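# Carry tube from window bench into rack on door bench

## Task

Pick up the tube from the shelved bench by the window and seat it fully down in a hole of the tube rack on the shelved bench by the door. The tube must never touch the floor, and the robot must not tip over or finish leaning.

## Robot and tools

Robot: TidyBot++, a wheeled base (0.54 m long, 0.50 m wide, 0.38 m tall) on four powered casters carrying one seven-joint arm with a two-finger gripper. The shoulder sits 0.12 m ahead of the base centre at 0.68 m height. Segments: upper arm 0.42 m, forearm 0.31 m, hand 0.31 m to the hand point. The arm begins folded, hand pointing down, with the elbow up to 1.15 m high and the hand poking up to 0.08 m past the base front. Cameras: base_camera and wrist_camera (the latter looks along the hand).

Frames (metres): the base frame has its origin on the floor below the base centre, x forward, y left, z up. hand_pose is reported in it as the midpoint between the finger pads; the hand's z axis runs out along the fingers and the fingers close along its y axis. The odometry frame is the base frame as it stood at scene start; base_odometry there is built only from wheel turns, so slip shows as travel, and heading (rad, left positive, -3.142 to 3.142) drifts a little over many moves. base_tilt is in degrees, forward and right positive.

move: one action per call, plus optional cameras (list of base_camera, wrist_camera or all; [] for none) and blocking (true or omitted waits until everything rests; false returns in about 0.5 s while motion continues). With no action it only reports state and images. Action parts, started together:
- base: an object with any of translate_m (forward +, -2 to 2), strafe_m (left +, -2 to 2), rotate_rad (counter-clockwise from above +, -6.3 to 6.3). These are offsets from where the base last reported itself, measured along the base axes at the start of the command.
- joints: absolute targets by name. joint_1_rad (any angle; positive turns the arm clockwise from above, opposite to heading), joint_2_rad (-2.249 to 2.249, shoulder, 0 = upper arm vertical, positive leans forward), joint_3_rad (any angle), joint_4_rad (-2.579 to 2.579, elbow, 0 = straight, negative bends forward when joint_3_rad is 3.14), joint_5_rad (any angle), joint_6_rad (-2.099 to 2.099, wrist, negative bends the hand forward with joint_3_rad 3.14 and joint_5_rad 0), joint_7_rad (any angle; at 1.57 with the hand down the fingers open left-right), all in radians; gripper_pos 0 (open, gap about 85 mm) to 1 (closed). Unlimited joints take the short way round; send steps under half a turn to go further.
- target: one list of seven numbers [x, y, z, qw, qx, qy, qz], an absolute hand pose in the base frame, position in metres. Alongside it, joints may contain only gripper_pos.
- speeds: caps for this action only: translate_m and strafe_m 0.05 to 0.5 m/s (give one of them for a combined drive), rotate_rad 0.1 to 1.57 rad/s.
Unknown keys make the call invalid; out-of-range values get it refused.

wait: seconds 0 to 10, plus cameras; commands nothing, returns early once moves finish. stop: brakes all running motion; braked parts report stopped and keep holding. zoom_image: camera plus region [x0, y0, x1, y1] in pixels from the top-left, no larger than 504 by 504, on that camera's latest image. finished_scene: scene = the current scene number; ends the scene for good, so the tube must already sit fully in the rack on its own.

Result lines: pictures lists the image order. move is done or the worst status. base_status, joint_status, hand_status: done, moving, off_target (rested short and may still push), stopped, contact_stop or time_out (uncommanded stops; after the first of these, later move, wait and finished_scene calls in the same reply are skipped, as after a refusal), not_followed (a check withheld targets; messages joint command not followed with cause for self-collision, or pose unreachable). on_its_own lists uncommanded behaviour. hand_target is where the hand would be with joints on target. motor_effort gives percent of maximum per motor with the peak in brackets. ARM HIT, torque_fault, MOTOR HOT and OVER-TEMPERATURE FAULT flag trouble. Base done only means the wheels turned enough, not that the base got there.

Hand targets usually end within about 3 cm; to refine, add (wanted position minus hand_pose) to the previous target. To keep a loaded hand still, resend hand_target, not hand_pose. For joints, resend last command plus (wanted minus read). Tolerances: about 0.04 to 0.11 rad per joint, 0.03 for the gripper. A held load makes the arm sag; never command a joint to its present reading while holding. Poses low and close in front, or far from the current pose, can send the arm into the base; nothing stops that. Unreachable poses wander up to 10 s and end time_out. A pointing-down hand reaches at most about 0.94 m high, and only near the base. Closed fingertips reach about 20 mm beyond the hand point. Gripper at 1 squeezes hard: done there means it grasped nothing; off_target means it holds something.

Cautions: drive slowly near benches; if the arm snags something above about 0.6 m while the base moves, the robot can tip. Do not swing a stretched arm sideways or reach far over furniture from close in. Avoid pushing into benches or walls, dropping or releasing a moving tube, fast swings of the load, and hard grips on a tube still resting on something. When lowering into the rack hole, step down gently; a hand that stops descending while commands go lower means the tube has bottomed out. Long stretched holds heat the motors. Objects may get a brief random nudge.

Each tool is called by a JSON object that holds its "op" and its "data".

## Session

I'll start by looking at the current state of the robot and the scene.

{"op": "move", "data": {}}

Scene clock: 0.00 s.
base_odometry: x=+0.000 y=+0.000 heading=+0.000
base_tilt: forward=+0.0 right=+0.0
base_status: not commanded
joint_positions: joint_1_rad=+0.010 joint_2_rad=-0.325 joint_3_rad=+3.099 joint_4_rad=-2.538 joint_5_rad=+0.029 joint_6_rad=-0.866 joint_7_rad=+1.573 gripper_pos=+0.000
joint_status: not commanded
motor_effort: joint_1_rad=+0 joint_2_rad=-2 joint_3_rad=+0 joint_4_rad=+12 joint_5_rad=+0 joint_6_rad=+1 joint_7_rad=+1
hand_pose: x=+0.2553 y=-0.0028 z=+0.5815 quat_wxyz=(+0.018, +0.999, +0.026, +0.031) (m; base frame)
hand_target: x=+0.2546 y=-0.0029 z=+0.5811 quat_wxyz=(+0.018, +0.999, +0.026, +0.031) (m; base frame)
hand_status: not commanded
pictures: base_camera, wrist_camera
Images, in order (width x height): base_camera 644x364, wrist_camera 644x476.

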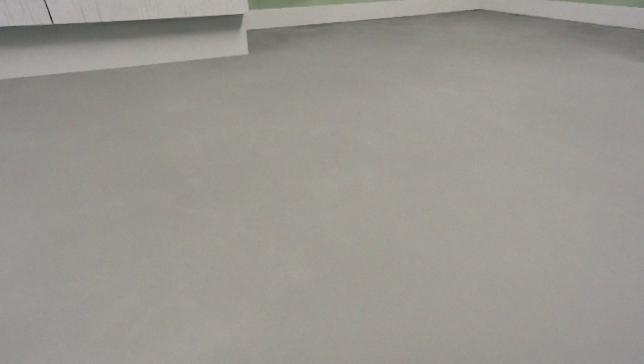

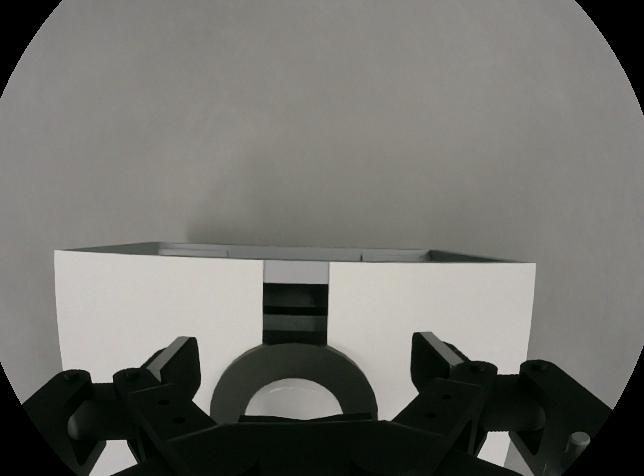

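{"op": "move", "data": {"joints": {"joint_6_rad": 0.5}}}

Scene clock: 4.70 s.
move: done
base_odometry: x=+0.000 y=+0.000 heading=+0.000
base_tilt: forward=+0.0 right=-0.1
base_status: not commanded
joint_positions: joint_1_rad=+0.010 joint_2_rad=-0.325 joint_3_rad=+3.099 joint_4_rad=-2.536 joint_5_rad=+0.029 joint_6_rad=+0.435 joint_7_rad=+1.573 gripper_pos=+0.000
joint_status: all done
motor_effort: joint_1_rad=+1(1) joint_2_rad=-6(6) joint_3_rad=+0(1) joint_4_rad=+17(17) joint_5_rad=-1(1) joint_6_rad=+9(9) joint_7_rad=+1(1)
hand_pose: x=+0.5406 y=+0.0201 z=+0.8292 quat_wxyz=(+0.000, +0.775, +0.031, +0.631) (m; base frame)
hand_target: x=+0.5431 y=+0.0209 z=+0.8469 quat_wxyz=(-0.001, +0.756, +0.031, +0.654) (m; base frame)
hand_status: not commanded
pictures: base_camera, wrist_camera
Images, in order (width x height): base_camera 644x364, wrist_camera 644x476.

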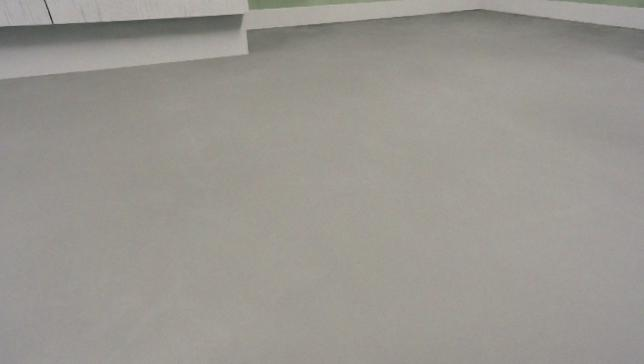

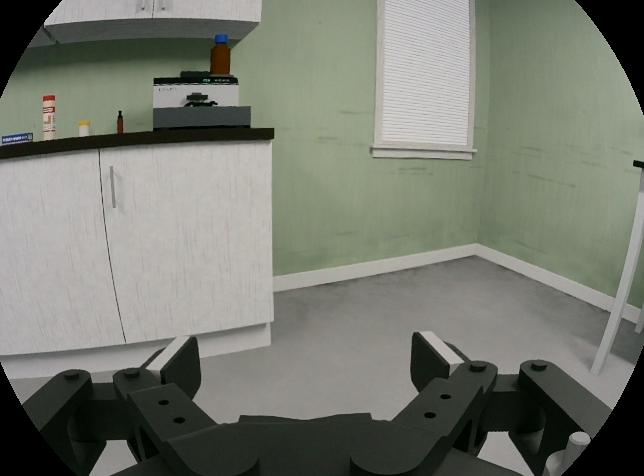

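{"op": "move", "data": {"joints": {"joint_1_rad": -1.1, "joint_6_rad": 0.6}, "cameras": ["wrist_camera"]}}

{"op": "move", "data": {"joints": {"joint_1_rad": -2.2}, "cameras": ["wrist_camera"]}}

{"op": "move", "data": {"joints": {"joint_1_rad": 2.9}, "cameras": ["wrist_camera"]}}

{"op": "move", "data": {"joints": {"joint_1_rad": 1.8}, "cameras": ["wrist_camera"]}}

{"op": "move", "data": {"joints": {"joint_1_rad": 0.8}, "cameras": ["wrist_camera"]}}

Scene clock: 8.23 s.
move: done
base_odometry: x=+0.000 y=+0.000 heading=+0.000
base_tilt: forward=+0.0 right=-0.1
base_status: not commanded
joint_positions: joint_1_rad=-1.085 joint_2_rad=-0.325 joint_3_rad=+3.099 joint_4_rad=-2.536 joint_5_rad=+0.029 joint_6_rad=+0.534 joint_7_rad=+1.573 gripper_pos=+0.000
joint_status: all done
motor_effort: joint_1_rad=+0(2) joint_2_rad=-6(6) joint_3_rad=+0(1) joint_4_rad=+17(17) joint_5_rad=+0(1) joint_6_rad=+9(10) joint_7_rad=+0(1)
hand_pose: x=+0.2954 y=+0.3886 z=+0.8594 quat_wxyz=(-0.349, +0.619, +0.413, +0.570) (m; base frame)
hand_target: x=+0.2891 y=+0.3923 z=+0.8778 quat_wxyz=(-0.366, +0.597, +0.407, +0.586) (m; base frame)
hand_status: not commanded
pictures: wrist_camera
Images, in order (width x height): wrist_camera 644x476.

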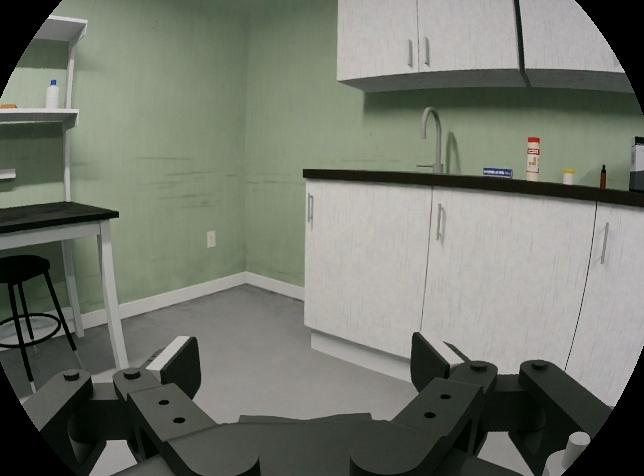

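Scene clock: 10.60 s.
move: done
base_odometry: x=+0.000 y=+0.000 heading=+0.000
base_tilt: forward=+0.0 right=+0.0
base_status: not commanded
joint_positions: joint_1_rad=-2.185 joint_2_rad=-0.325 joint_3_rad=+3.099 joint_4_rad=-2.536 joint_5_rad=+0.029 joint_6_rad=+0.535 joint_7_rad=+1.573 gripper_pos=+0.000
joint_status: all done
motor_effort: joint_1_rad=+0(2) joint_2_rad=-6(7) joint_3_rad=+0(1) joint_4_rad=+17(17) joint_5_rad=+0(1) joint_6_rad=+9(9) joint_7_rad=+1(1)
hand_pose: x=-0.1473 y=+0.3336 z=+0.8598 quat_wxyz=(-0.596, +0.311, +0.675, +0.304) (m; base frame)
hand_target: x=-0.1535 y=+0.3295 z=+0.8778 quat_wxyz=(-0.619, +0.297, +0.659, +0.308) (m; base frame)
hand_status: not commanded
pictures: wrist_camera
Images, in order (width x height): wrist_camera 644x476.

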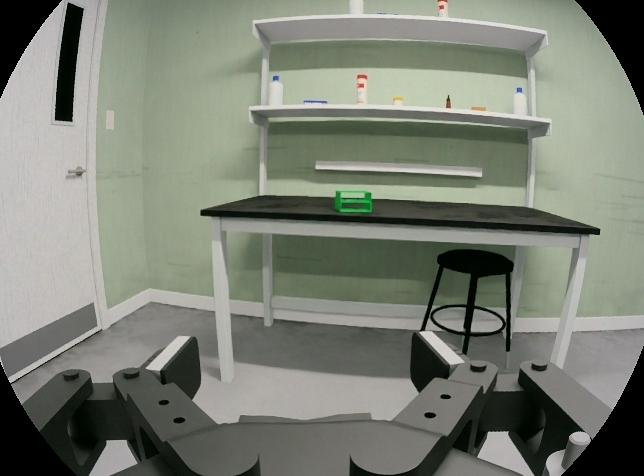

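Scene clock: 13.07 s.
move: done
base_odometry: x=+0.000 y=+0.000 heading=+0.000
base_tilt: forward=+0.0 right=+0.0
base_status: not commanded
joint_positions: joint_1_rad=-3.368 joint_2_rad=-0.325 joint_3_rad=+3.099 joint_4_rad=-2.536 joint_5_rad=+0.029 joint_6_rad=+0.536 joint_7_rad=+1.573 gripper_pos=+0.000
joint_status: all done
motor_effort: joint_1_rad=+0(2) joint_2_rad=-6(6) joint_3_rad=+0(1) joint_4_rad=+17(17) joint_5_rad=+0(1) joint_6_rad=+9(9) joint_7_rad=+0(1)
hand_pose: x=-0.2905 y=-0.1205 z=+0.8600 quat_wxyz=(-0.664, -0.118, +0.734, -0.080) (m; base frame)
hand_target: x=-0.2891 y=-0.1277 z=+0.8778 quat_wxyz=(-0.686, -0.121, +0.712, -0.089) (m; base frame)
hand_status: not commanded
pictures: wrist_camera
Images, in order (width x height): wrist_camera 644x476.

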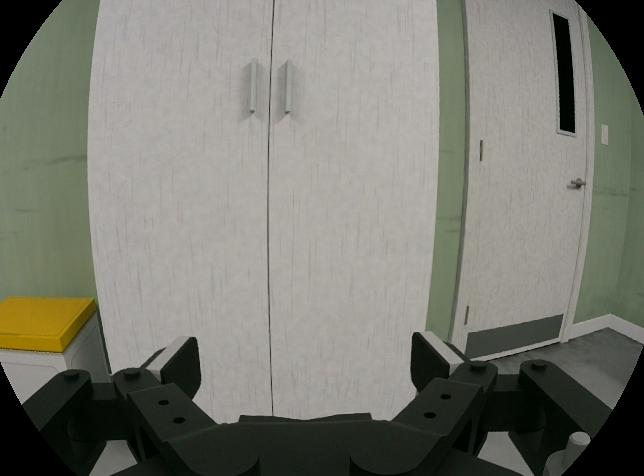

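Scene clock: 15.43 s.
move: done
base_odometry: x=+0.000 y=+0.000 heading=+0.000
base_tilt: forward=+0.0 right=+0.0
base_status: not commanded
joint_positions: joint_1_rad=-4.468 joint_2_rad=-0.325 joint_3_rad=+3.099 joint_4_rad=-2.536 joint_5_rad=+0.029 joint_6_rad=+0.536 joint_7_rad=+1.573 gripper_pos=+0.000
joint_status: all done
motor_effort: joint_1_rad=+0(1) joint_2_rad=-6(7) joint_3_rad=+0(1) joint_4_rad=+16(17) joint_5_rad=+0(1) joint_6_rad=+9(9) joint_7_rad=+0(1)
hand_pose: x=+0.0406 y=-0.4196 z=+0.8600 quat_wxyz=(-0.524, -0.484, +0.564, -0.416) (m; base frame)
hand_target: x=+0.0477 y=-0.4216 z=+0.8778 quat_wxyz=(-0.538, -0.476, +0.544, -0.434) (m; base frame)
hand_status: not commanded
pictures: wrist_camera
Images, in order (width x height): wrist_camera 644x476.

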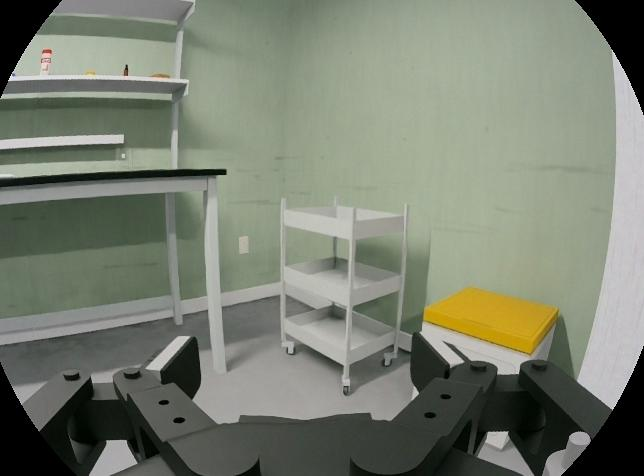

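Scene clock: 17.73 s.
move: done
base_odometry: x=+0.000 y=+0.000 heading=+0.000
base_tilt: forward=+0.0 right=+0.0
base_status: not commanded
joint_positions: joint_1_rad=-5.468 joint_2_rad=-0.325 joint_3_rad=+3.099 joint_4_rad=-2.536 joint_5_rad=+0.029 joint_6_rad=+0.536 joint_7_rad=+1.573 gripper_pos=+0.000
joint_status: all done
motor_effort: joint_1_rad=+0(2) joint_2_rad=-6(7) joint_3_rad=+0(1) joint_4_rad=+17(17) joint_5_rad=+0(3) joint_6_rad=+9(9) joint_7_rad=+0(1)
hand_pose: x=+0.4298 y=-0.2926 z=+0.8601 quat_wxyz=(-0.261, -0.695, +0.263, -0.616) (m; base frame)
hand_target: x=+0.4352 y=-0.2878 z=+0.8778 quat_wxyz=(-0.264, -0.678, +0.249, -0.639) (m; base frame)
hand_status: not commanded
pictures: wrist_camera
Images, in order (width x height): wrist_camera 644x476.

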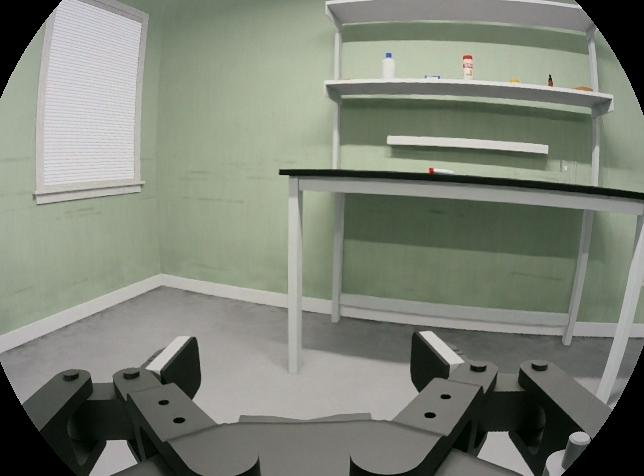

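{"op": "zoom_image", "data": {"camera": "wrist_camera", "region": [370, 120, 610, 220]}}

Scaled by 2.100.

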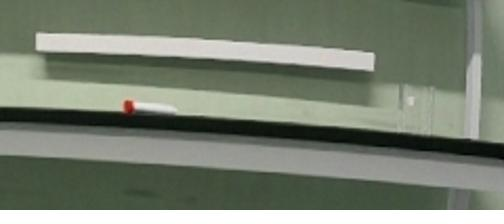

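{"op": "move", "data": {"base": {"rotate_rad": -1.13}, "joints": {"joint_1_rad": 0.0, "joint_2_rad": -0.3, "joint_3_rad": 3.14, "joint_4_rad": -1.6, "joint_5_rad": 0.0, "joint_6_rad": -0.6, "joint_7_rad": 1.57}}}

Scene clock: 44.77 s.
move: done
base_odometry: x=+0.000 y=+0.000 heading=-1.129
base_tilt: forward=+0.0 right=+0.0
base_status: done
joint_positions: joint_1_rad=-6.269 joint_2_rad=-0.317 joint_3_rad=+3.118 joint_4_rad=-1.611 joint_5_rad=+0.029 joint_6_rad=-0.551 joint_7_rad=+1.573 gripper_pos=+0.000
joint_status: all done
motor_effort: joint_1_rad=+0(2) joint_2_rad=-9(11) joint_3_rad=+0(2) joint_4_rad=+19(20) joint_5_rad=+0(2) joint_6_rad=+9(10) joint_7_rad=+0(1)
hand_pose: x=+0.5897 y=+0.0033 z=+1.0834 quat_wxyz=(-0.015, -0.797, -0.011, -0.604) (m; base frame)
hand_target: x=+0.5921 y=+0.0022 z=+1.0672 quat_wxyz=(+0.000, -0.813, +0.000, -0.582) (m; base frame)
hand_status: not commanded
pictures: base_camera, wrist_camera
Images, in order (width x height): base_camera 644x364, wrist_camera 644x476.

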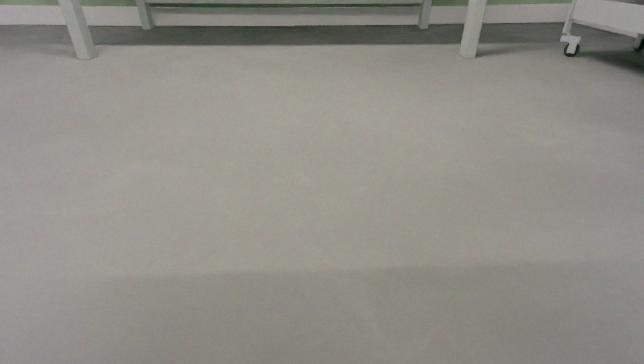

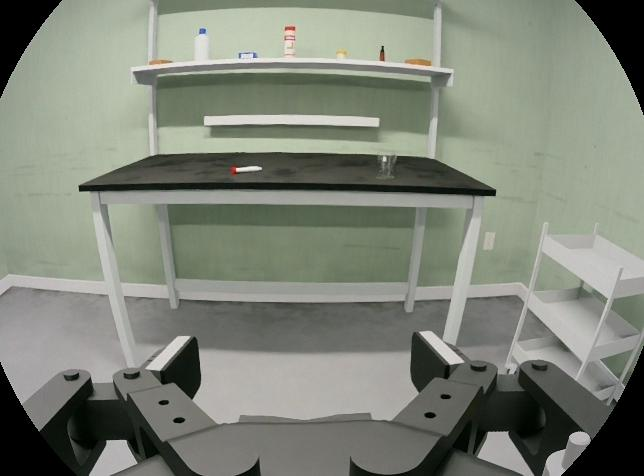

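{"op": "move", "data": {"joints": {"joint_6_rad": -0.3}, "cameras": ["wrist_camera"]}}

{"op": "move", "data": {"joints": {"joint_6_rad": -0.9}, "cameras": ["wrist_camera"]}}

Scene clock: 47.67 s.
move: done
base_odometry: x=+0.000 y=+0.000 heading=-1.129
base_tilt: forward=+0.0 right=-0.1
base_status: not commanded
joint_positions: joint_1_rad=-6.269 joint_2_rad=-0.312 joint_3_rad=+3.118 joint_4_rad=-1.598 joint_5_rad=+0.029 joint_6_rad=-0.326 joint_7_rad=+1.573 gripper_pos=+0.000
joint_status: all done
motor_effort: joint_1_rad=+0(1) joint_2_rad=-9(10) joint_3_rad=+0(1) joint_4_rad=+19(21) joint_5_rad=+0(1) joint_6_rad=+9(10) joint_7_rad=+1(1)
hand_pose: x=+0.6021 y=+0.0057 z=+1.1580 quat_wxyz=(-0.013, -0.721, -0.013, -0.693) (m; base frame)
hand_target: x=+0.6087 y=+0.0023 z=+1.1588 quat_wxyz=(+0.001, -0.717, +0.000, -0.697) (m; base frame)
hand_status: not commanded
pictures: wrist_camera
Images, in order (width x height): wrist_camera 644x476.

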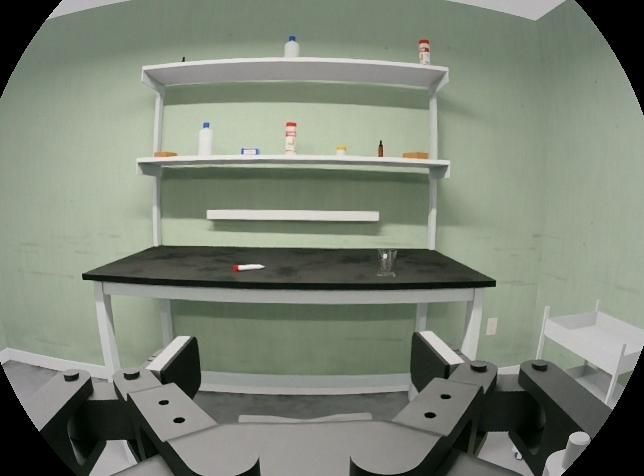

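Scene clock: 48.97 s.
move: done
base_odometry: x=+0.000 y=+0.000 heading=-1.129
base_tilt: forward=+0.0 right=+0.0
base_status: not commanded
joint_positions: joint_1_rad=-6.269 joint_2_rad=-0.310 joint_3_rad=+3.118 joint_4_rad=-1.596 joint_5_rad=+0.029 joint_6_rad=-0.861 joint_7_rad=+1.573 gripper_pos=+0.000
joint_status: all done
motor_effort: joint_1_rad=+0(1) joint_2_rad=-8(10) joint_3_rad=+0(1) joint_4_rad=+19(20) joint_5_rad=+1(1) joint_6_rad=+8(10) joint_7_rad=+0(1)
hand_pose: x=+0.5531 y=+0.0002 z=+1.0011 quat_wxyz=(-0.016, -0.879, -0.009, -0.477) (m; base frame)
hand_target: x=+0.5492 y=+0.0021 z=+0.9847 quat_wxyz=(+0.000, -0.891, +0.000, -0.454) (m; base frame)
hand_status: not commanded
pictures: wrist_camera
Images, in order (width x height): wrist_camera 644x476.

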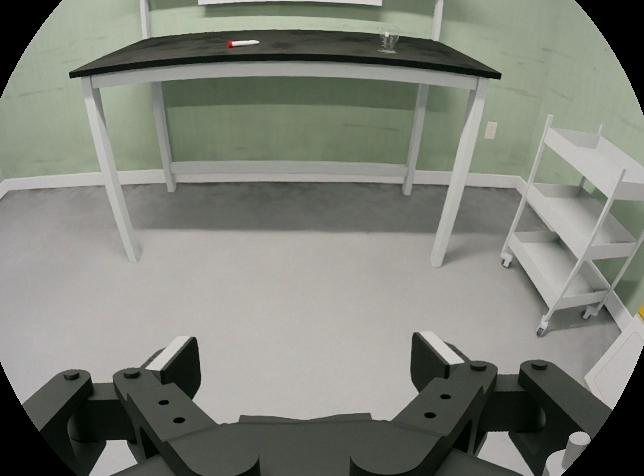

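{"op": "move", "data": {"joints": {"joint_6_rad": -0.6}, "cameras": ["wrist_camera"]}}

{"op": "move", "data": {"base": {"translate_m": 0.9}}}

Scene clock: 57.17 s.
move: done
base_odometry: x=+0.000 y=+0.000 heading=-1.129
base_tilt: forward=+0.0 right=-0.1
base_status: not commanded
joint_positions: joint_1_rad=-6.269 joint_2_rad=-0.310 joint_3_rad=+3.118 joint_4_rad=-1.591 joint_5_rad=+0.029 joint_6_rad=-0.628 joint_7_rad=+1.573 gripper_pos=+0.000
joint_status: all done
motor_effort: joint_1_rad=+0(1) joint_2_rad=-9(9) joint_3_rad=-1(1) joint_4_rad=+19(21) joint_5_rad=-1(1) joint_6_rad=+9(10) joint_7_rad=+1(1)
hand_pose: x=+0.5854 y=+0.0025 z=+1.0691 quat_wxyz=(-0.015, -0.816, -0.011, -0.578) (m; base frame)
hand_target: x=+0.5921 y=+0.0022 z=+1.0672 quat_wxyz=(+0.000, -0.813, +0.000, -0.582) (m; base frame)
hand_status: not commanded
pictures: wrist_camera
Images, in order (width x height): wrist_camera 644x476.

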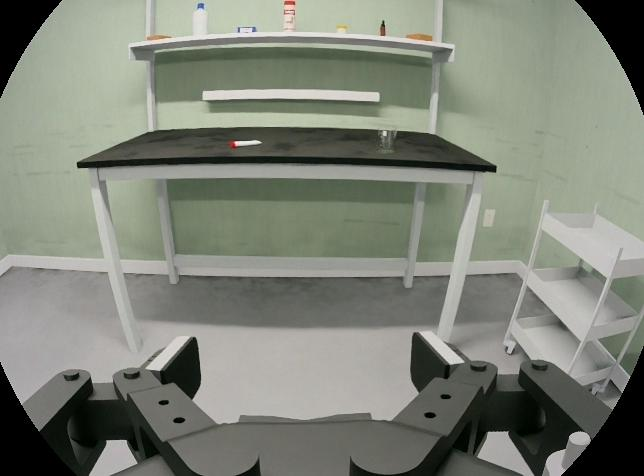

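Scene clock: 60.17 s.
move: done
base_odometry: x=+0.384 y=-0.814 heading=-1.130
base_tilt: forward=+0.0 right=+0.0
base_status: done
joint_positions: joint_1_rad=-6.270 joint_2_rad=-0.301 joint_3_rad=+3.119 joint_4_rad=-1.591 joint_5_rad=+0.029 joint_6_rad=-0.628 joint_7_rad=+1.573 gripper_pos=+0.000
joint_status: not commanded
motor_effort: joint_1_rad=+0(1) joint_2_rad=-9(12) joint_3_rad=+0(1) joint_4_rad=+19(20) joint_5_rad=-1(1) joint_6_rad=+8(9) joint_7_rad=-1(1)
hand_pose: x=+0.5889 y=+0.0024 z=+1.0649 quat_wxyz=(-0.015, -0.818, -0.011, -0.574) (m; base frame)
hand_target: x=+0.5921 y=+0.0022 z=+1.0672 quat_wxyz=(+0.000, -0.813, +0.000, -0.582) (m; base frame)
hand_status: not commanded
pictures: base_camera, wrist_camera
Images, in order (width x height): base_camera 644x364, wrist_camera 644x476.

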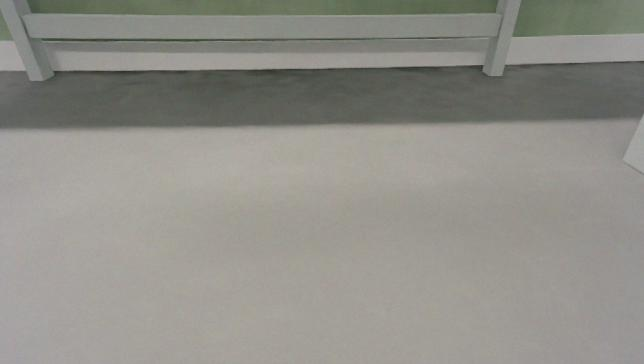

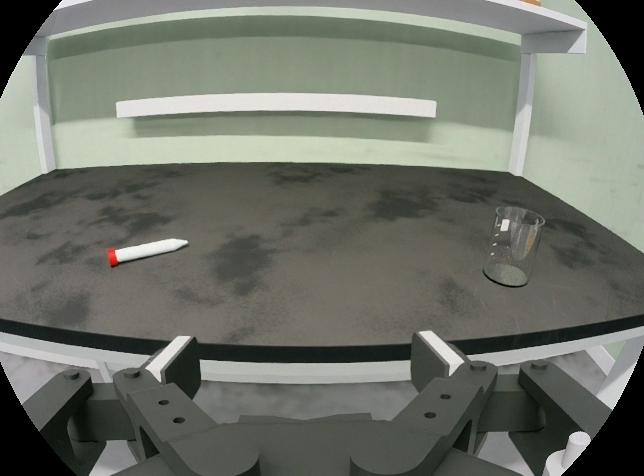

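{"op": "zoom_image", "data": {"camera": "wrist_camera", "region": [80, 210, 230, 300]}}

Scaled by 3.360.

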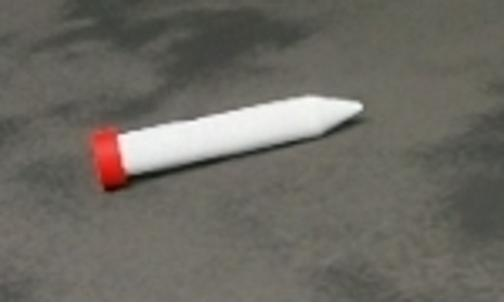

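{"op": "move", "data": {"joints": {"gripper_pos": 1.0}, "cameras": ["wrist_camera"]}}

{"op": "zoom_image", "data": {"camera": "wrist_camera", "region": [172, 276, 472, 476]}}

Scene clock: 74.37 s.
move: done
base_odometry: x=+0.384 y=-0.814 heading=-1.130
base_tilt: forward=+0.0 right=+0.0
base_status: not commanded
joint_positions: joint_1_rad=-6.270 joint_2_rad=-0.301 joint_3_rad=+3.119 joint_4_rad=-1.591 joint_5_rad=+0.029 joint_6_rad=-0.628 joint_7_rad=+1.573 gripper_pos=+0.999
joint_status: all done
motor_effort: joint_1_rad=+1(1) joint_2_rad=-9(10) joint_3_rad=+0(1) joint_4_rad=+19(20) joint_5_rad=+0(1) joint_6_rad=+9(9) joint_7_rad=+0(1)
hand_pose: x=+0.5889 y=+0.0024 z=+1.0649 quat_wxyz=(-0.015, -0.818, -0.011, -0.574) (m; base frame)
hand_target: x=+0.5921 y=+0.0022 z=+1.0672 quat_wxyz=(+0.000, -0.813, +0.000, -0.582) (m; base frame)
hand_status: not commanded
pictures: wrist_camera
Images, in order (width x height): wrist_camera 644x476.

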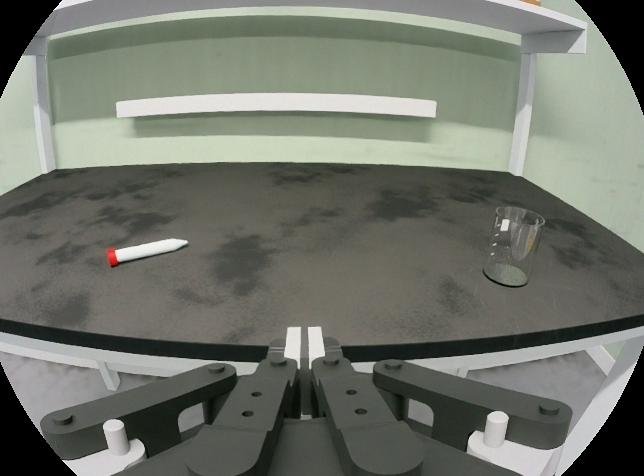

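Scaled by 1.680.

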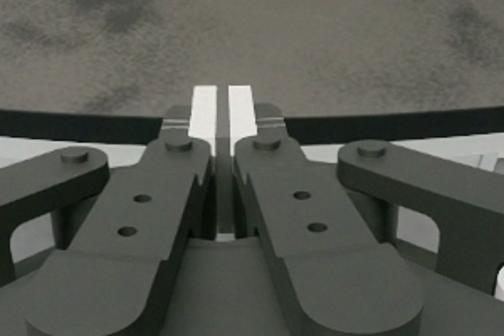

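{"op": "move", "data": {"joints": {"joint_2_rad": -0.3, "joint_4_rad": -1.6, "joint_6_rad": -0.85}, "cameras": ["wrist_camera"]}}

{"op": "zoom_image", "data": {"camera": "wrist_camera", "region": [60, 100, 220, 220]}}

{"op": "zoom_image", "data": {"camera": "wrist_camera", "region": [450, 90, 610, 210]}}

Scene clock: 78.33 s.
move: done
base_odometry: x=+0.384 y=-0.814 heading=-1.130
base_tilt: forward=+0.0 right=-0.1
base_status: not commanded
joint_positions: joint_1_rad=-6.270 joint_2_rad=-0.301 joint_3_rad=+3.119 joint_4_rad=-1.596 joint_5_rad=+0.029 joint_6_rad=-0.838 joint_7_rad=+1.573 gripper_pos=+0.999
joint_status: all done
motor_effort: joint_1_rad=+0(1) joint_2_rad=-9(10) joint_3_rad=+0(1) joint_4_rad=+19(21) joint_5_rad=+1(1) joint_6_rad=+8(10) joint_7_rad=+0(1)
hand_pose: x=+0.5599 y=+0.0003 z=+1.0032 quat_wxyz=(-0.016, -0.875, -0.009, -0.483) (m; base frame)
hand_target: x=+0.5581 y=+0.0022 z=+0.9975 quat_wxyz=(+0.000, -0.880, +0.000, -0.476) (m; base frame)
hand_status: not commanded
pictures: wrist_camera
Images, in order (width x height): wrist_camera 644x476.

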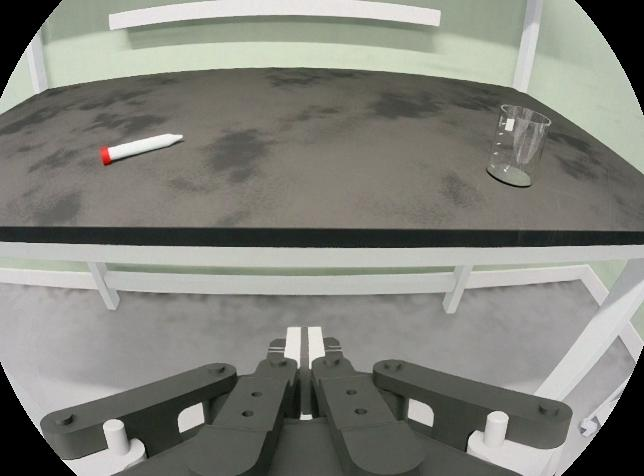

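Scaled by 3.150.

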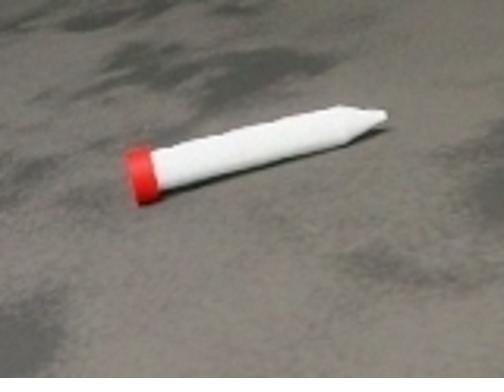

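Scaled by 3.150.

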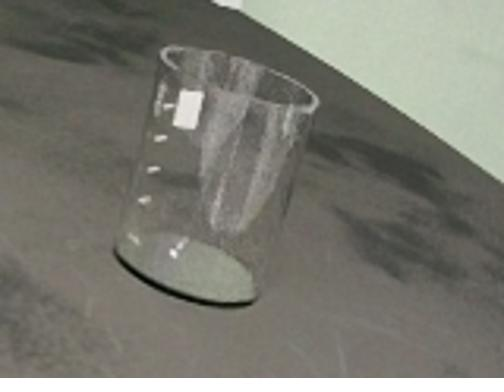

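{"op": "move", "data": {"joints": {"joint_2_rad": -0.3, "joint_4_rad": -1.0, "joint_6_rad": -1.43}, "cameras": ["wrist_camera"]}}

{"op": "zoom_image", "data": {"camera": "wrist_camera", "region": [100, 120, 260, 240]}}

{"op": "zoom_image", "data": {"camera": "wrist_camera", "region": [420, 110, 580, 230]}}

Scene clock: 82.00 s.
move: done
base_odometry: x=+0.384 y=-0.814 heading=-1.130
base_tilt: forward=+0.0 right=-0.1
base_status: not commanded
joint_positions: joint_1_rad=-6.270 joint_2_rad=-0.301 joint_3_rad=+3.119 joint_4_rad=-1.010 joint_5_rad=+0.029 joint_6_rad=-1.382 joint_7_rad=+1.573 gripper_pos=+0.999
joint_status: all done
motor_effort: joint_1_rad=+0(1) joint_2_rad=-4(10) joint_3_rad=+0(1) joint_4_rad=+14(20) joint_5_rad=+0(1) joint_6_rad=+8(9) joint_7_rad=+0(1)
hand_pose: x=+0.4689 y=-0.0015 z=+1.1676 quat_wxyz=(-0.015, -0.865, -0.001, -0.502) (m; base frame)
hand_target: x=+0.4610 y=+0.0021 z=+1.1591 quat_wxyz=(+0.000, -0.875, +0.000, -0.485) (m; base frame)
hand_status: not commanded
pictures: wrist_camera
Images, in order (width x height): wrist_camera 644x476.

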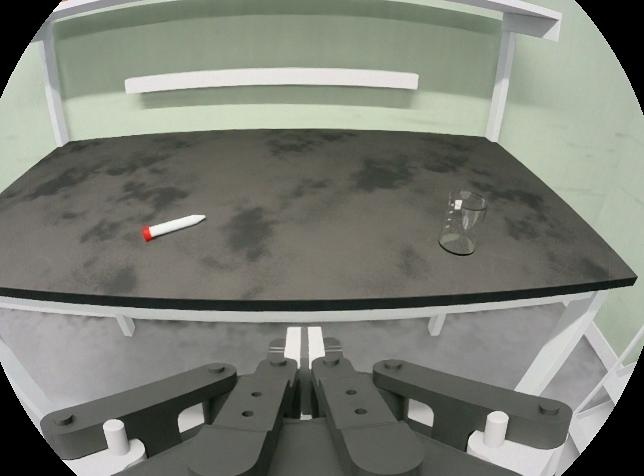

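Scaled by 3.150.

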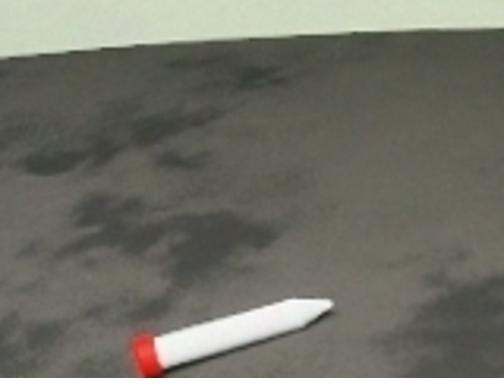

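Scaled by 3.150.

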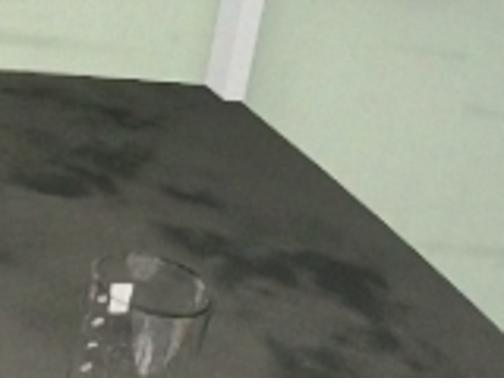

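{"op": "move", "data": {"joints": {"joint_1_rad": 0.4}, "cameras": ["wrist_camera"]}}

{"op": "move", "data": {"joints": {"joint_1_rad": -0.4}, "cameras": ["wrist_camera"]}}

Scene clock: 88.90 s.
move: done
base_odometry: x=+0.384 y=-0.814 heading=-1.130
base_tilt: forward=+0.0 right=-0.1
base_status: not commanded
joint_positions: joint_1_rad=-5.899 joint_2_rad=-0.301 joint_3_rad=+3.120 joint_4_rad=-1.010 joint_5_rad=+0.029 joint_6_rad=-1.384 joint_7_rad=+1.573 gripper_pos=+0.999
joint_status: all done
motor_effort: joint_1_rad=+0(1) joint_2_rad=-4(5) joint_3_rad=-1(1) joint_4_rad=+14(15) joint_5_rad=+1(2) joint_6_rad=+8(8) joint_7_rad=-1(1)
hand_pose: x=+0.4440 y=-0.1287 z=+1.1669 quat_wxyz=(-0.107, -0.851, +0.159, -0.489) (m; base frame)
hand_target: x=+0.4348 y=-0.1313 z=+1.1591 quat_wxyz=(-0.096, -0.857, +0.173, -0.475) (m; base frame)
hand_status: not commanded
pictures: wrist_camera
Images, in order (width x height): wrist_camera 644x476.

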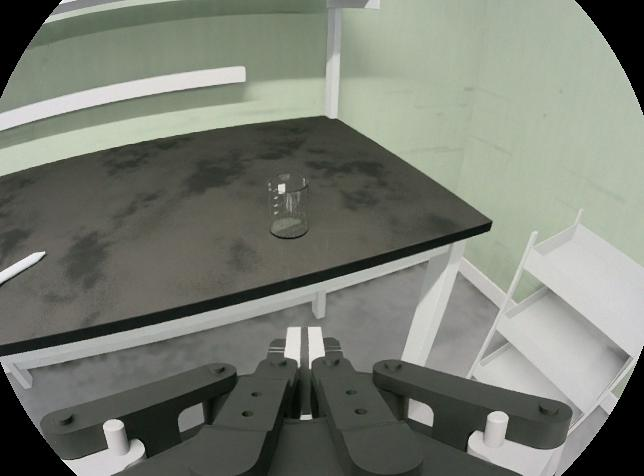

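Scene clock: 90.97 s.
move: done
base_odometry: x=+0.384 y=-0.814 heading=-1.130
base_tilt: forward=+0.0 right=-0.1
base_status: not commanded
joint_positions: joint_1_rad=-6.667 joint_2_rad=-0.301 joint_3_rad=+3.120 joint_4_rad=-1.010 joint_5_rad=+0.029 joint_6_rad=-1.384 joint_7_rad=+1.573 gripper_pos=+0.999
joint_status: all done
motor_effort: joint_1_rad=+0(1) joint_2_rad=-4(5) joint_3_rad=+0(1) joint_4_rad=+14(15) joint_5_rad=-1(1) joint_6_rad=+8(8) joint_7_rad=+0(1)
hand_pose: x=+0.4421 y=+0.1335 z=+1.1669 quat_wxyz=(+0.084, -0.848, -0.172, -0.494) (m; base frame)
hand_target: x=+0.4332 y=+0.1351 z=+1.1591 quat_wxyz=(+0.097, -0.857, -0.174, -0.475) (m; base frame)
hand_status: not commanded
pictures: wrist_camera
Images, in order (width x height): wrist_camera 644x476.

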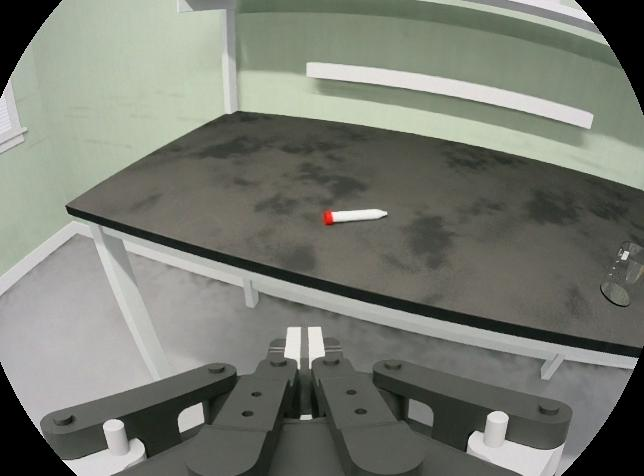

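{"op": "move", "data": {"base": {"translate_m": 0.36, "strafe_m": 0.38}, "joints": {"joint_1_rad": 0.0, "gripper_pos": 0.0}, "cameras": ["wrist_camera"]}}

{"op": "zoom_image", "data": {"camera": "wrist_camera", "region": [222, 200, 422, 350]}}

Scene clock: 108.23 s.
move: done
base_odometry: x=+0.882 y=-0.978 heading=-1.131
base_tilt: forward=+0.0 right=+0.0
base_status: done
joint_positions: joint_1_rad=-6.299 joint_2_rad=-0.296 joint_3_rad=+3.123 joint_4_rad=-1.008 joint_5_rad=+0.029 joint_6_rad=-1.386 joint_7_rad=+1.573 gripper_pos=+0.000
joint_status: all done
motor_effort: joint_1_rad=+0(2) joint_2_rad=-4(7) joint_3_rad=+0(1) joint_4_rad=+14(15) joint_5_rad=+1(1) joint_6_rad=+8(8) joint_7_rad=+1(1)
hand_pose: x=+0.4705 y=+0.0069 z=+1.1655 quat_wxyz=(-0.008, -0.867, -0.012, -0.498) (m; base frame)
hand_target: x=+0.4610 y=+0.0021 z=+1.1591 quat_wxyz=(+0.000, -0.875, +0.000, -0.485) (m; base frame)
hand_status: not commanded
pictures: wrist_camera
Images, in order (width x height): wrist_camera 644x476.

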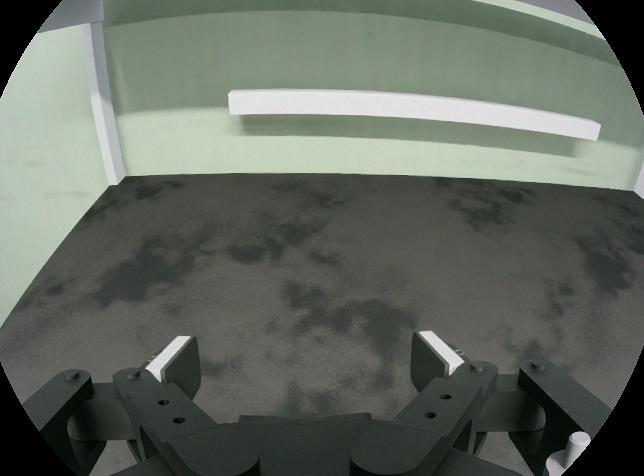

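Scaled by 2.520.

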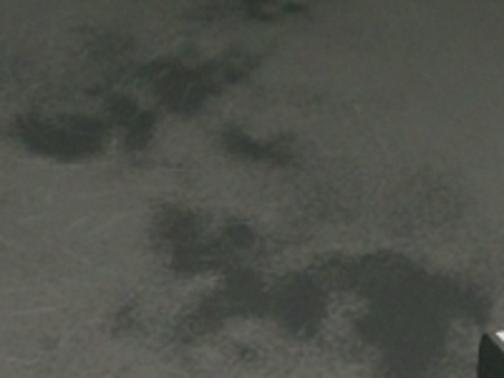

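{"op": "move", "data": {"joints": {"joint_6_rad": -1.95}, "cameras": ["wrist_camera"]}}

Scene clock: 111.03 s.
move: done
base_odometry: x=+0.882 y=-0.978 heading=-1.131
base_tilt: forward=+0.0 right=-0.1
base_status: not commanded
joint_positions: joint_1_rad=-6.299 joint_2_rad=-0.296 joint_3_rad=+3.123 joint_4_rad=-1.007 joint_5_rad=+0.029 joint_6_rad=-1.903 joint_7_rad=+1.573 gripper_pos=+0.000
joint_status: all done
motor_effort: joint_1_rad=+1(1) joint_2_rad=-2(5) joint_3_rad=+0(1) joint_4_rad=+12(14) joint_5_rad=+0(1) joint_6_rad=+5(8) joint_7_rad=+1(1)
hand_pose: x=+0.3577 y=+0.0028 z=+1.0537 quat_wxyz=(-0.011, -0.965, -0.010, -0.261) (m; base frame)
hand_target: x=+0.3441 y=+0.0019 z=+1.0498 quat_wxyz=(+0.000, -0.970, +0.000, -0.243) (m; base frame)
hand_status: not commanded
pictures: wrist_camera
Images, in order (width x height): wrist_camera 644x476.

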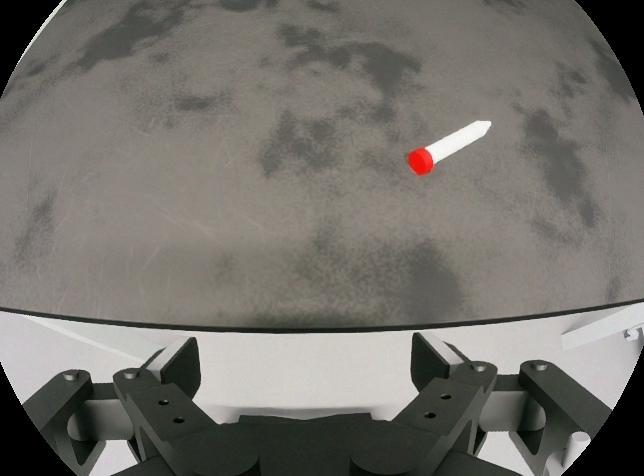

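{"op": "move", "data": {"joints": {"joint_1_rad": 0.022, "joint_2_rad": 0.3227, "joint_3_rad": 3.14, "joint_4_rad": -0.5975, "joint_5_rad": 0.378, "joint_6_rad": -1.933, "joint_7_rad": 3.945}, "cameras": ["wrist_camera"]}}

Scene clock: 123.50 s.
move: done
base_odometry: x=+0.882 y=-0.978 heading=-1.131
base_tilt: forward=+0.0 right=-0.1
base_status: not commanded
joint_positions: joint_1_rad=-6.277 joint_2_rad=+0.313 joint_3_rad=+3.123 joint_4_rad=-0.609 joint_5_rad=+0.306 joint_6_rad=-1.905 joint_7_rad=+3.857 gripper_pos=+0.000
joint_status: all done
motor_effort: joint_1_rad=+0(2) joint_2_rad=-24(26) joint_3_rad=+0(2) joint_4_rad=+13(14) joint_5_rad=+1(3) joint_6_rad=+3(5) joint_7_rad=+0(2)
hand_pose: x=+0.5880 y=-0.0834 z=+0.9861 quat_wxyz=(-0.195, -0.466, -0.861, +0.054) (m; base frame)
hand_target: x=+0.5765 y=-0.1157 z=+0.9890 quat_wxyz=(-0.191, -0.457, -0.863, +0.101) (m; base frame)
hand_status: not commanded
pictures: wrist_camera
Images, in order (width x height): wrist_camera 644x476.

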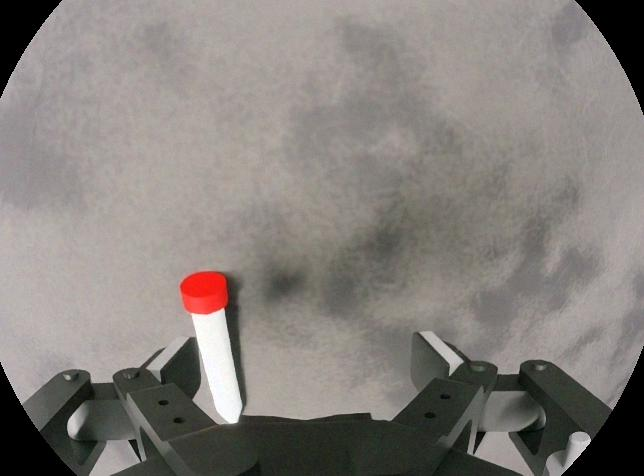

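{"op": "move", "data": {"joints": {"joint_1_rad": 0.099, "joint_2_rad": 0.275, "joint_3_rad": 3.157, "joint_4_rad": -0.6746, "joint_5_rad": 0.433, "joint_6_rad": -1.925, "joint_7_rad": 4.057}, "cameras": ["wrist_camera"]}}

Scene clock: 128.97 s.
move: done
base_odometry: x=+0.882 y=-0.978 heading=-1.131
base_tilt: forward=+0.0 right=+0.0
base_status: not commanded
joint_positions: joint_1_rad=-6.190 joint_2_rad=+0.300 joint_3_rad=+3.139 joint_4_rad=-0.660 joint_5_rad=+0.364 joint_6_rad=-1.905 joint_7_rad=+3.971 gripper_pos=+0.000
joint_status: all done
motor_effort: joint_1_rad=+0(2) joint_2_rad=-23(25) joint_3_rad=+0(1) joint_4_rad=+14(14) joint_5_rad=+1(3) joint_6_rad=+3(4) joint_7_rad=-1(1)
hand_pose: x=+0.5635 y=-0.1447 z=+0.9803 quat_wxyz=(-0.180, -0.469, -0.858, +0.109) (m; base frame)
hand_target: x=+0.5391 y=-0.1687 z=+0.9917 quat_wxyz=(-0.177, -0.456, -0.859, +0.150) (m; base frame)
hand_status: not commanded
pictures: wrist_camera
Images, in order (width x height): wrist_camera 644x476.

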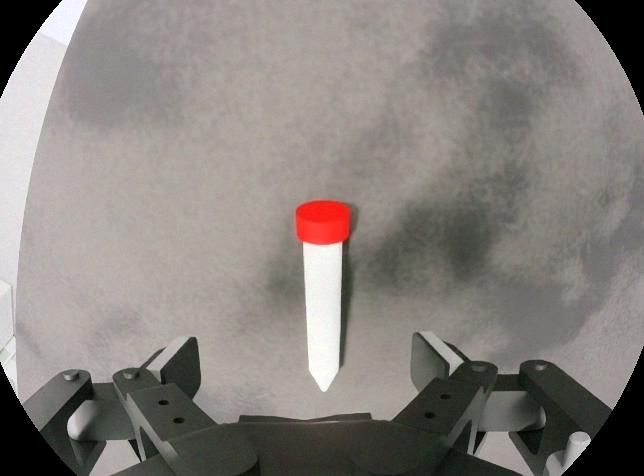

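{"op": "move", "data": {"joints": {"joint_1_rad": 0.035, "joint_2_rad": 0.228, "joint_3_rad": 3.157, "joint_4_rad": -0.798, "joint_5_rad": 0.43, "joint_6_rad": -1.806, "joint_7_rad": 3.805}, "cameras": ["wrist_camera"]}}

Scene clock: 141.87 s.
move: done
base_odometry: x=+0.882 y=-0.978 heading=-1.131
base_tilt: forward=+0.0 right=+0.0
base_status: not commanded
joint_positions: joint_1_rad=-6.237 joint_2_rad=+0.257 joint_3_rad=+3.139 joint_4_rad=-0.777 joint_5_rad=+0.364 joint_6_rad=-1.854 joint_7_rad=+3.875 gripper_pos=+0.000
joint_status: all done
motor_effort: joint_1_rad=+1(2) joint_2_rad=-23(24) joint_3_rad=+0(1) joint_4_rad=+14(15) joint_5_rad=+2(4) joint_6_rad=+2(3) joint_7_rad=+1(1)
hand_pose: x=+0.5592 y=-0.1249 z=+0.9649 quat_wxyz=(-0.179, -0.481, -0.852, +0.105) (m; base frame)
hand_target: x=+0.5570 y=-0.1459 z=+0.9819 quat_wxyz=(-0.220, -0.516, -0.819, +0.118) (m; base frame)
hand_status: not commanded
pictures: wrist_camera
Images, in order (width x height): wrist_camera 644x476.

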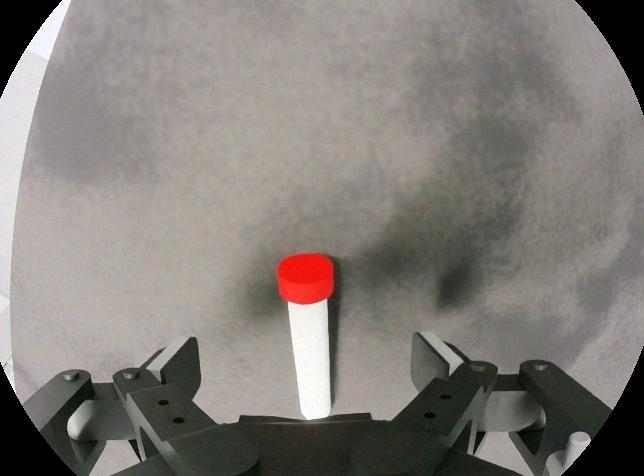

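{"op": "zoom_image", "data": {"camera": "wrist_camera", "region": [130, 240, 490, 476]}}

Scaled by 1.400.

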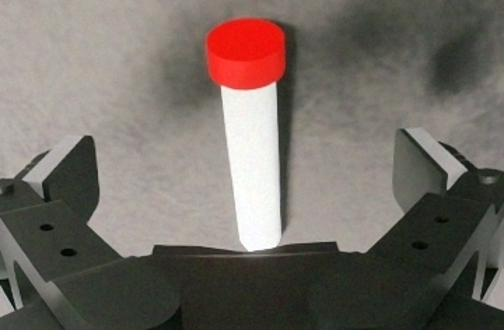

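{"op": "move", "data": {"joints": {"joint_1_rad": 0.035, "joint_2_rad": 0.2045, "joint_3_rad": 3.157, "joint_4_rad": -0.8855, "joint_5_rad": 0.43, "joint_6_rad": -1.746, "joint_7_rad": 3.782}, "cameras": ["wrist_camera"]}}

Scene clock: 147.63 s.
move: done
base_odometry: x=+0.882 y=-0.978 heading=-1.131
base_tilt: forward=+0.0 right=-0.1
base_status: not commanded
joint_positions: joint_1_rad=-6.237 joint_2_rad=+0.233 joint_3_rad=+3.139 joint_4_rad=-0.866 joint_5_rad=+0.364 joint_6_rad=-1.799 joint_7_rad=+3.865 gripper_pos=+0.000
joint_status: all done
motor_effort: joint_1_rad=+0(1) joint_2_rad=-22(24) joint_3_rad=+0(2) joint_4_rad=+14(15) joint_5_rad=+3(4) joint_6_rad=+2(3) joint_7_rad=+1(1)
hand_pose: x=+0.5570 y=-0.1264 z=+0.9499 quat_wxyz=(-0.177, -0.477, -0.854, +0.110) (m; base frame)
hand_target: x=+0.5573 y=-0.1477 z=+0.9673 quat_wxyz=(-0.221, -0.515, -0.819, +0.121) (m; base frame)
hand_status: not commanded
pictures: wrist_camera
Images, in order (width x height): wrist_camera 644x476.

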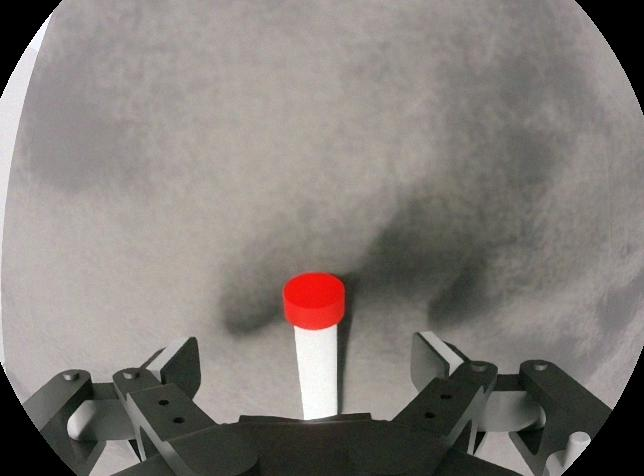

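{"op": "move", "data": {"joints": {"joint_2_rad": 0.1973, "joint_4_rad": -0.9132, "joint_6_rad": -1.7268, "joint_7_rad": 3.7745}, "cameras": []}}

{"op": "move", "data": {"joints": {"joint_2_rad": 0.1901, "joint_4_rad": -0.9409, "joint_6_rad": -1.7076, "joint_7_rad": 3.767}, "cameras": ["wrist_camera"]}}

Scene clock: 151.10 s.
move: done
base_odometry: x=+0.882 y=-0.978 heading=-1.131
base_tilt: forward=+0.0 right=+0.0
base_status: not commanded
joint_positions: joint_1_rad=-6.237 joint_2_rad=+0.224 joint_3_rad=+3.139 joint_4_rad=-0.895 joint_5_rad=+0.364 joint_6_rad=-1.777 joint_7_rad=+3.859 gripper_pos=+0.000
joint_status: all done
motor_effort: joint_1_rad=+0(1) joint_2_rad=-22(23) joint_3_rad=+0(1) joint_4_rad=+15(16) joint_5_rad=+3(4) joint_6_rad=+2(3) joint_7_rad=-1(1)
hand_pose: x=+0.5571 y=-0.1269 z=+0.9451 quat_wxyz=(-0.178, -0.476, -0.854, +0.110) (m; base frame)
hand_target: x=+0.5573 y=-0.1482 z=+0.9624 quat_wxyz=(-0.222, -0.515, -0.819, +0.121) (m; base frame)
hand_status: not commanded
pictures: none
No camera images: "cameras" was empty.

Scene clock: 151.73 s.
move: done
base_odometry: x=+0.882 y=-0.978 heading=-1.131
base_tilt: forward=+0.0 right=-0.1
base_status: not commanded
joint_positions: joint_1_rad=-6.237 joint_2_rad=+0.217 joint_3_rad=+3.139 joint_4_rad=-0.923 joint_5_rad=+0.364 joint_6_rad=-1.758 joint_7_rad=+3.852 gripper_pos=+0.000
joint_status: all done
motor_effort: joint_1_rad=+1(1) joint_2_rad=-22(23) joint_3_rad=+0(1) joint_4_rad=+15(15) joint_5_rad=+3(4) joint_6_rad=+2(3) joint_7_rad=+1(1)
hand_pose: x=+0.5568 y=-0.1273 z=+0.9401 quat_wxyz=(-0.178, -0.476, -0.854, +0.111) (m; base frame)
hand_target: x=+0.5572 y=-0.1486 z=+0.9573 quat_wxyz=(-0.222, -0.514, -0.819, +0.122) (m; base frame)
hand_status: not commanded
pictures: wrist_camera
Images, in order (width x height): wrist_camera 644x476.

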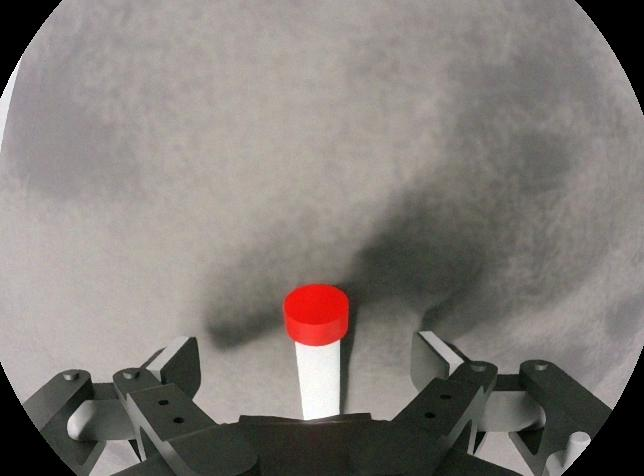

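{"op": "move", "data": {}}

Scene clock: 156.80 s.
base_odometry: x=+0.882 y=-0.978 heading=-1.131
base_tilt: forward=+0.0 right=+0.0
base_status: not commanded
joint_positions: joint_1_rad=-6.237 joint_2_rad=+0.217 joint_3_rad=+3.139 joint_4_rad=-0.923 joint_5_rad=+0.364 joint_6_rad=-1.757 joint_7_rad=+3.852 gripper_pos=+0.000
joint_status: all done
motor_effort: joint_1_rad=+0(1) joint_2_rad=-22(23) joint_3_rad=+0(1) joint_4_rad=+15(15) joint_5_rad=+3(4) joint_6_rad=+2(3) joint_7_rad=+0(1)
hand_pose: x=+0.5568 y=-0.1273 z=+0.9401 quat_wxyz=(-0.178, -0.476, -0.854, +0.111) (m; base frame)
hand_target: x=+0.5572 y=-0.1486 z=+0.9573 quat_wxyz=(-0.222, -0.514, -0.819, +0.122) (m; base frame)
hand_status: not commanded
pictures: base_camera, wrist_camera
Images, in order (width x height): base_camera 644x364, wrist_camera 644x476.

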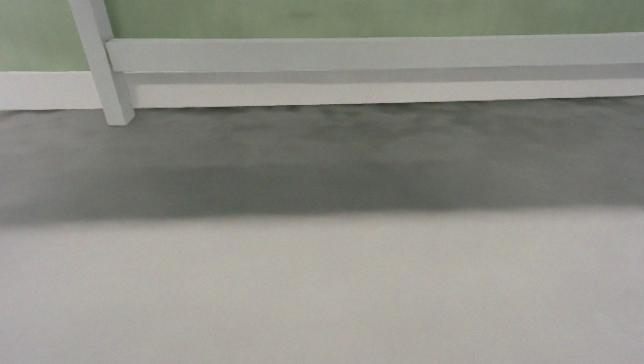

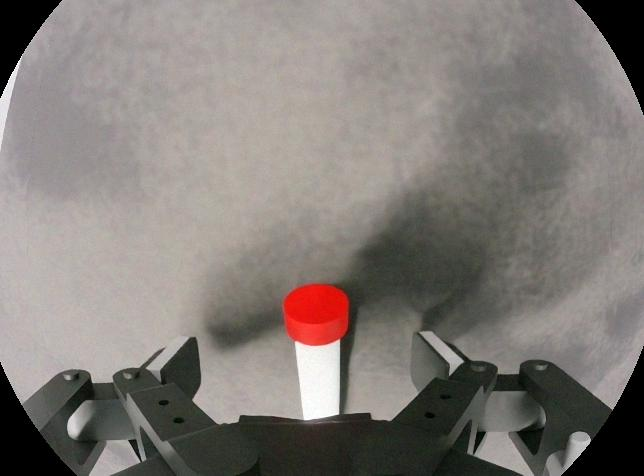

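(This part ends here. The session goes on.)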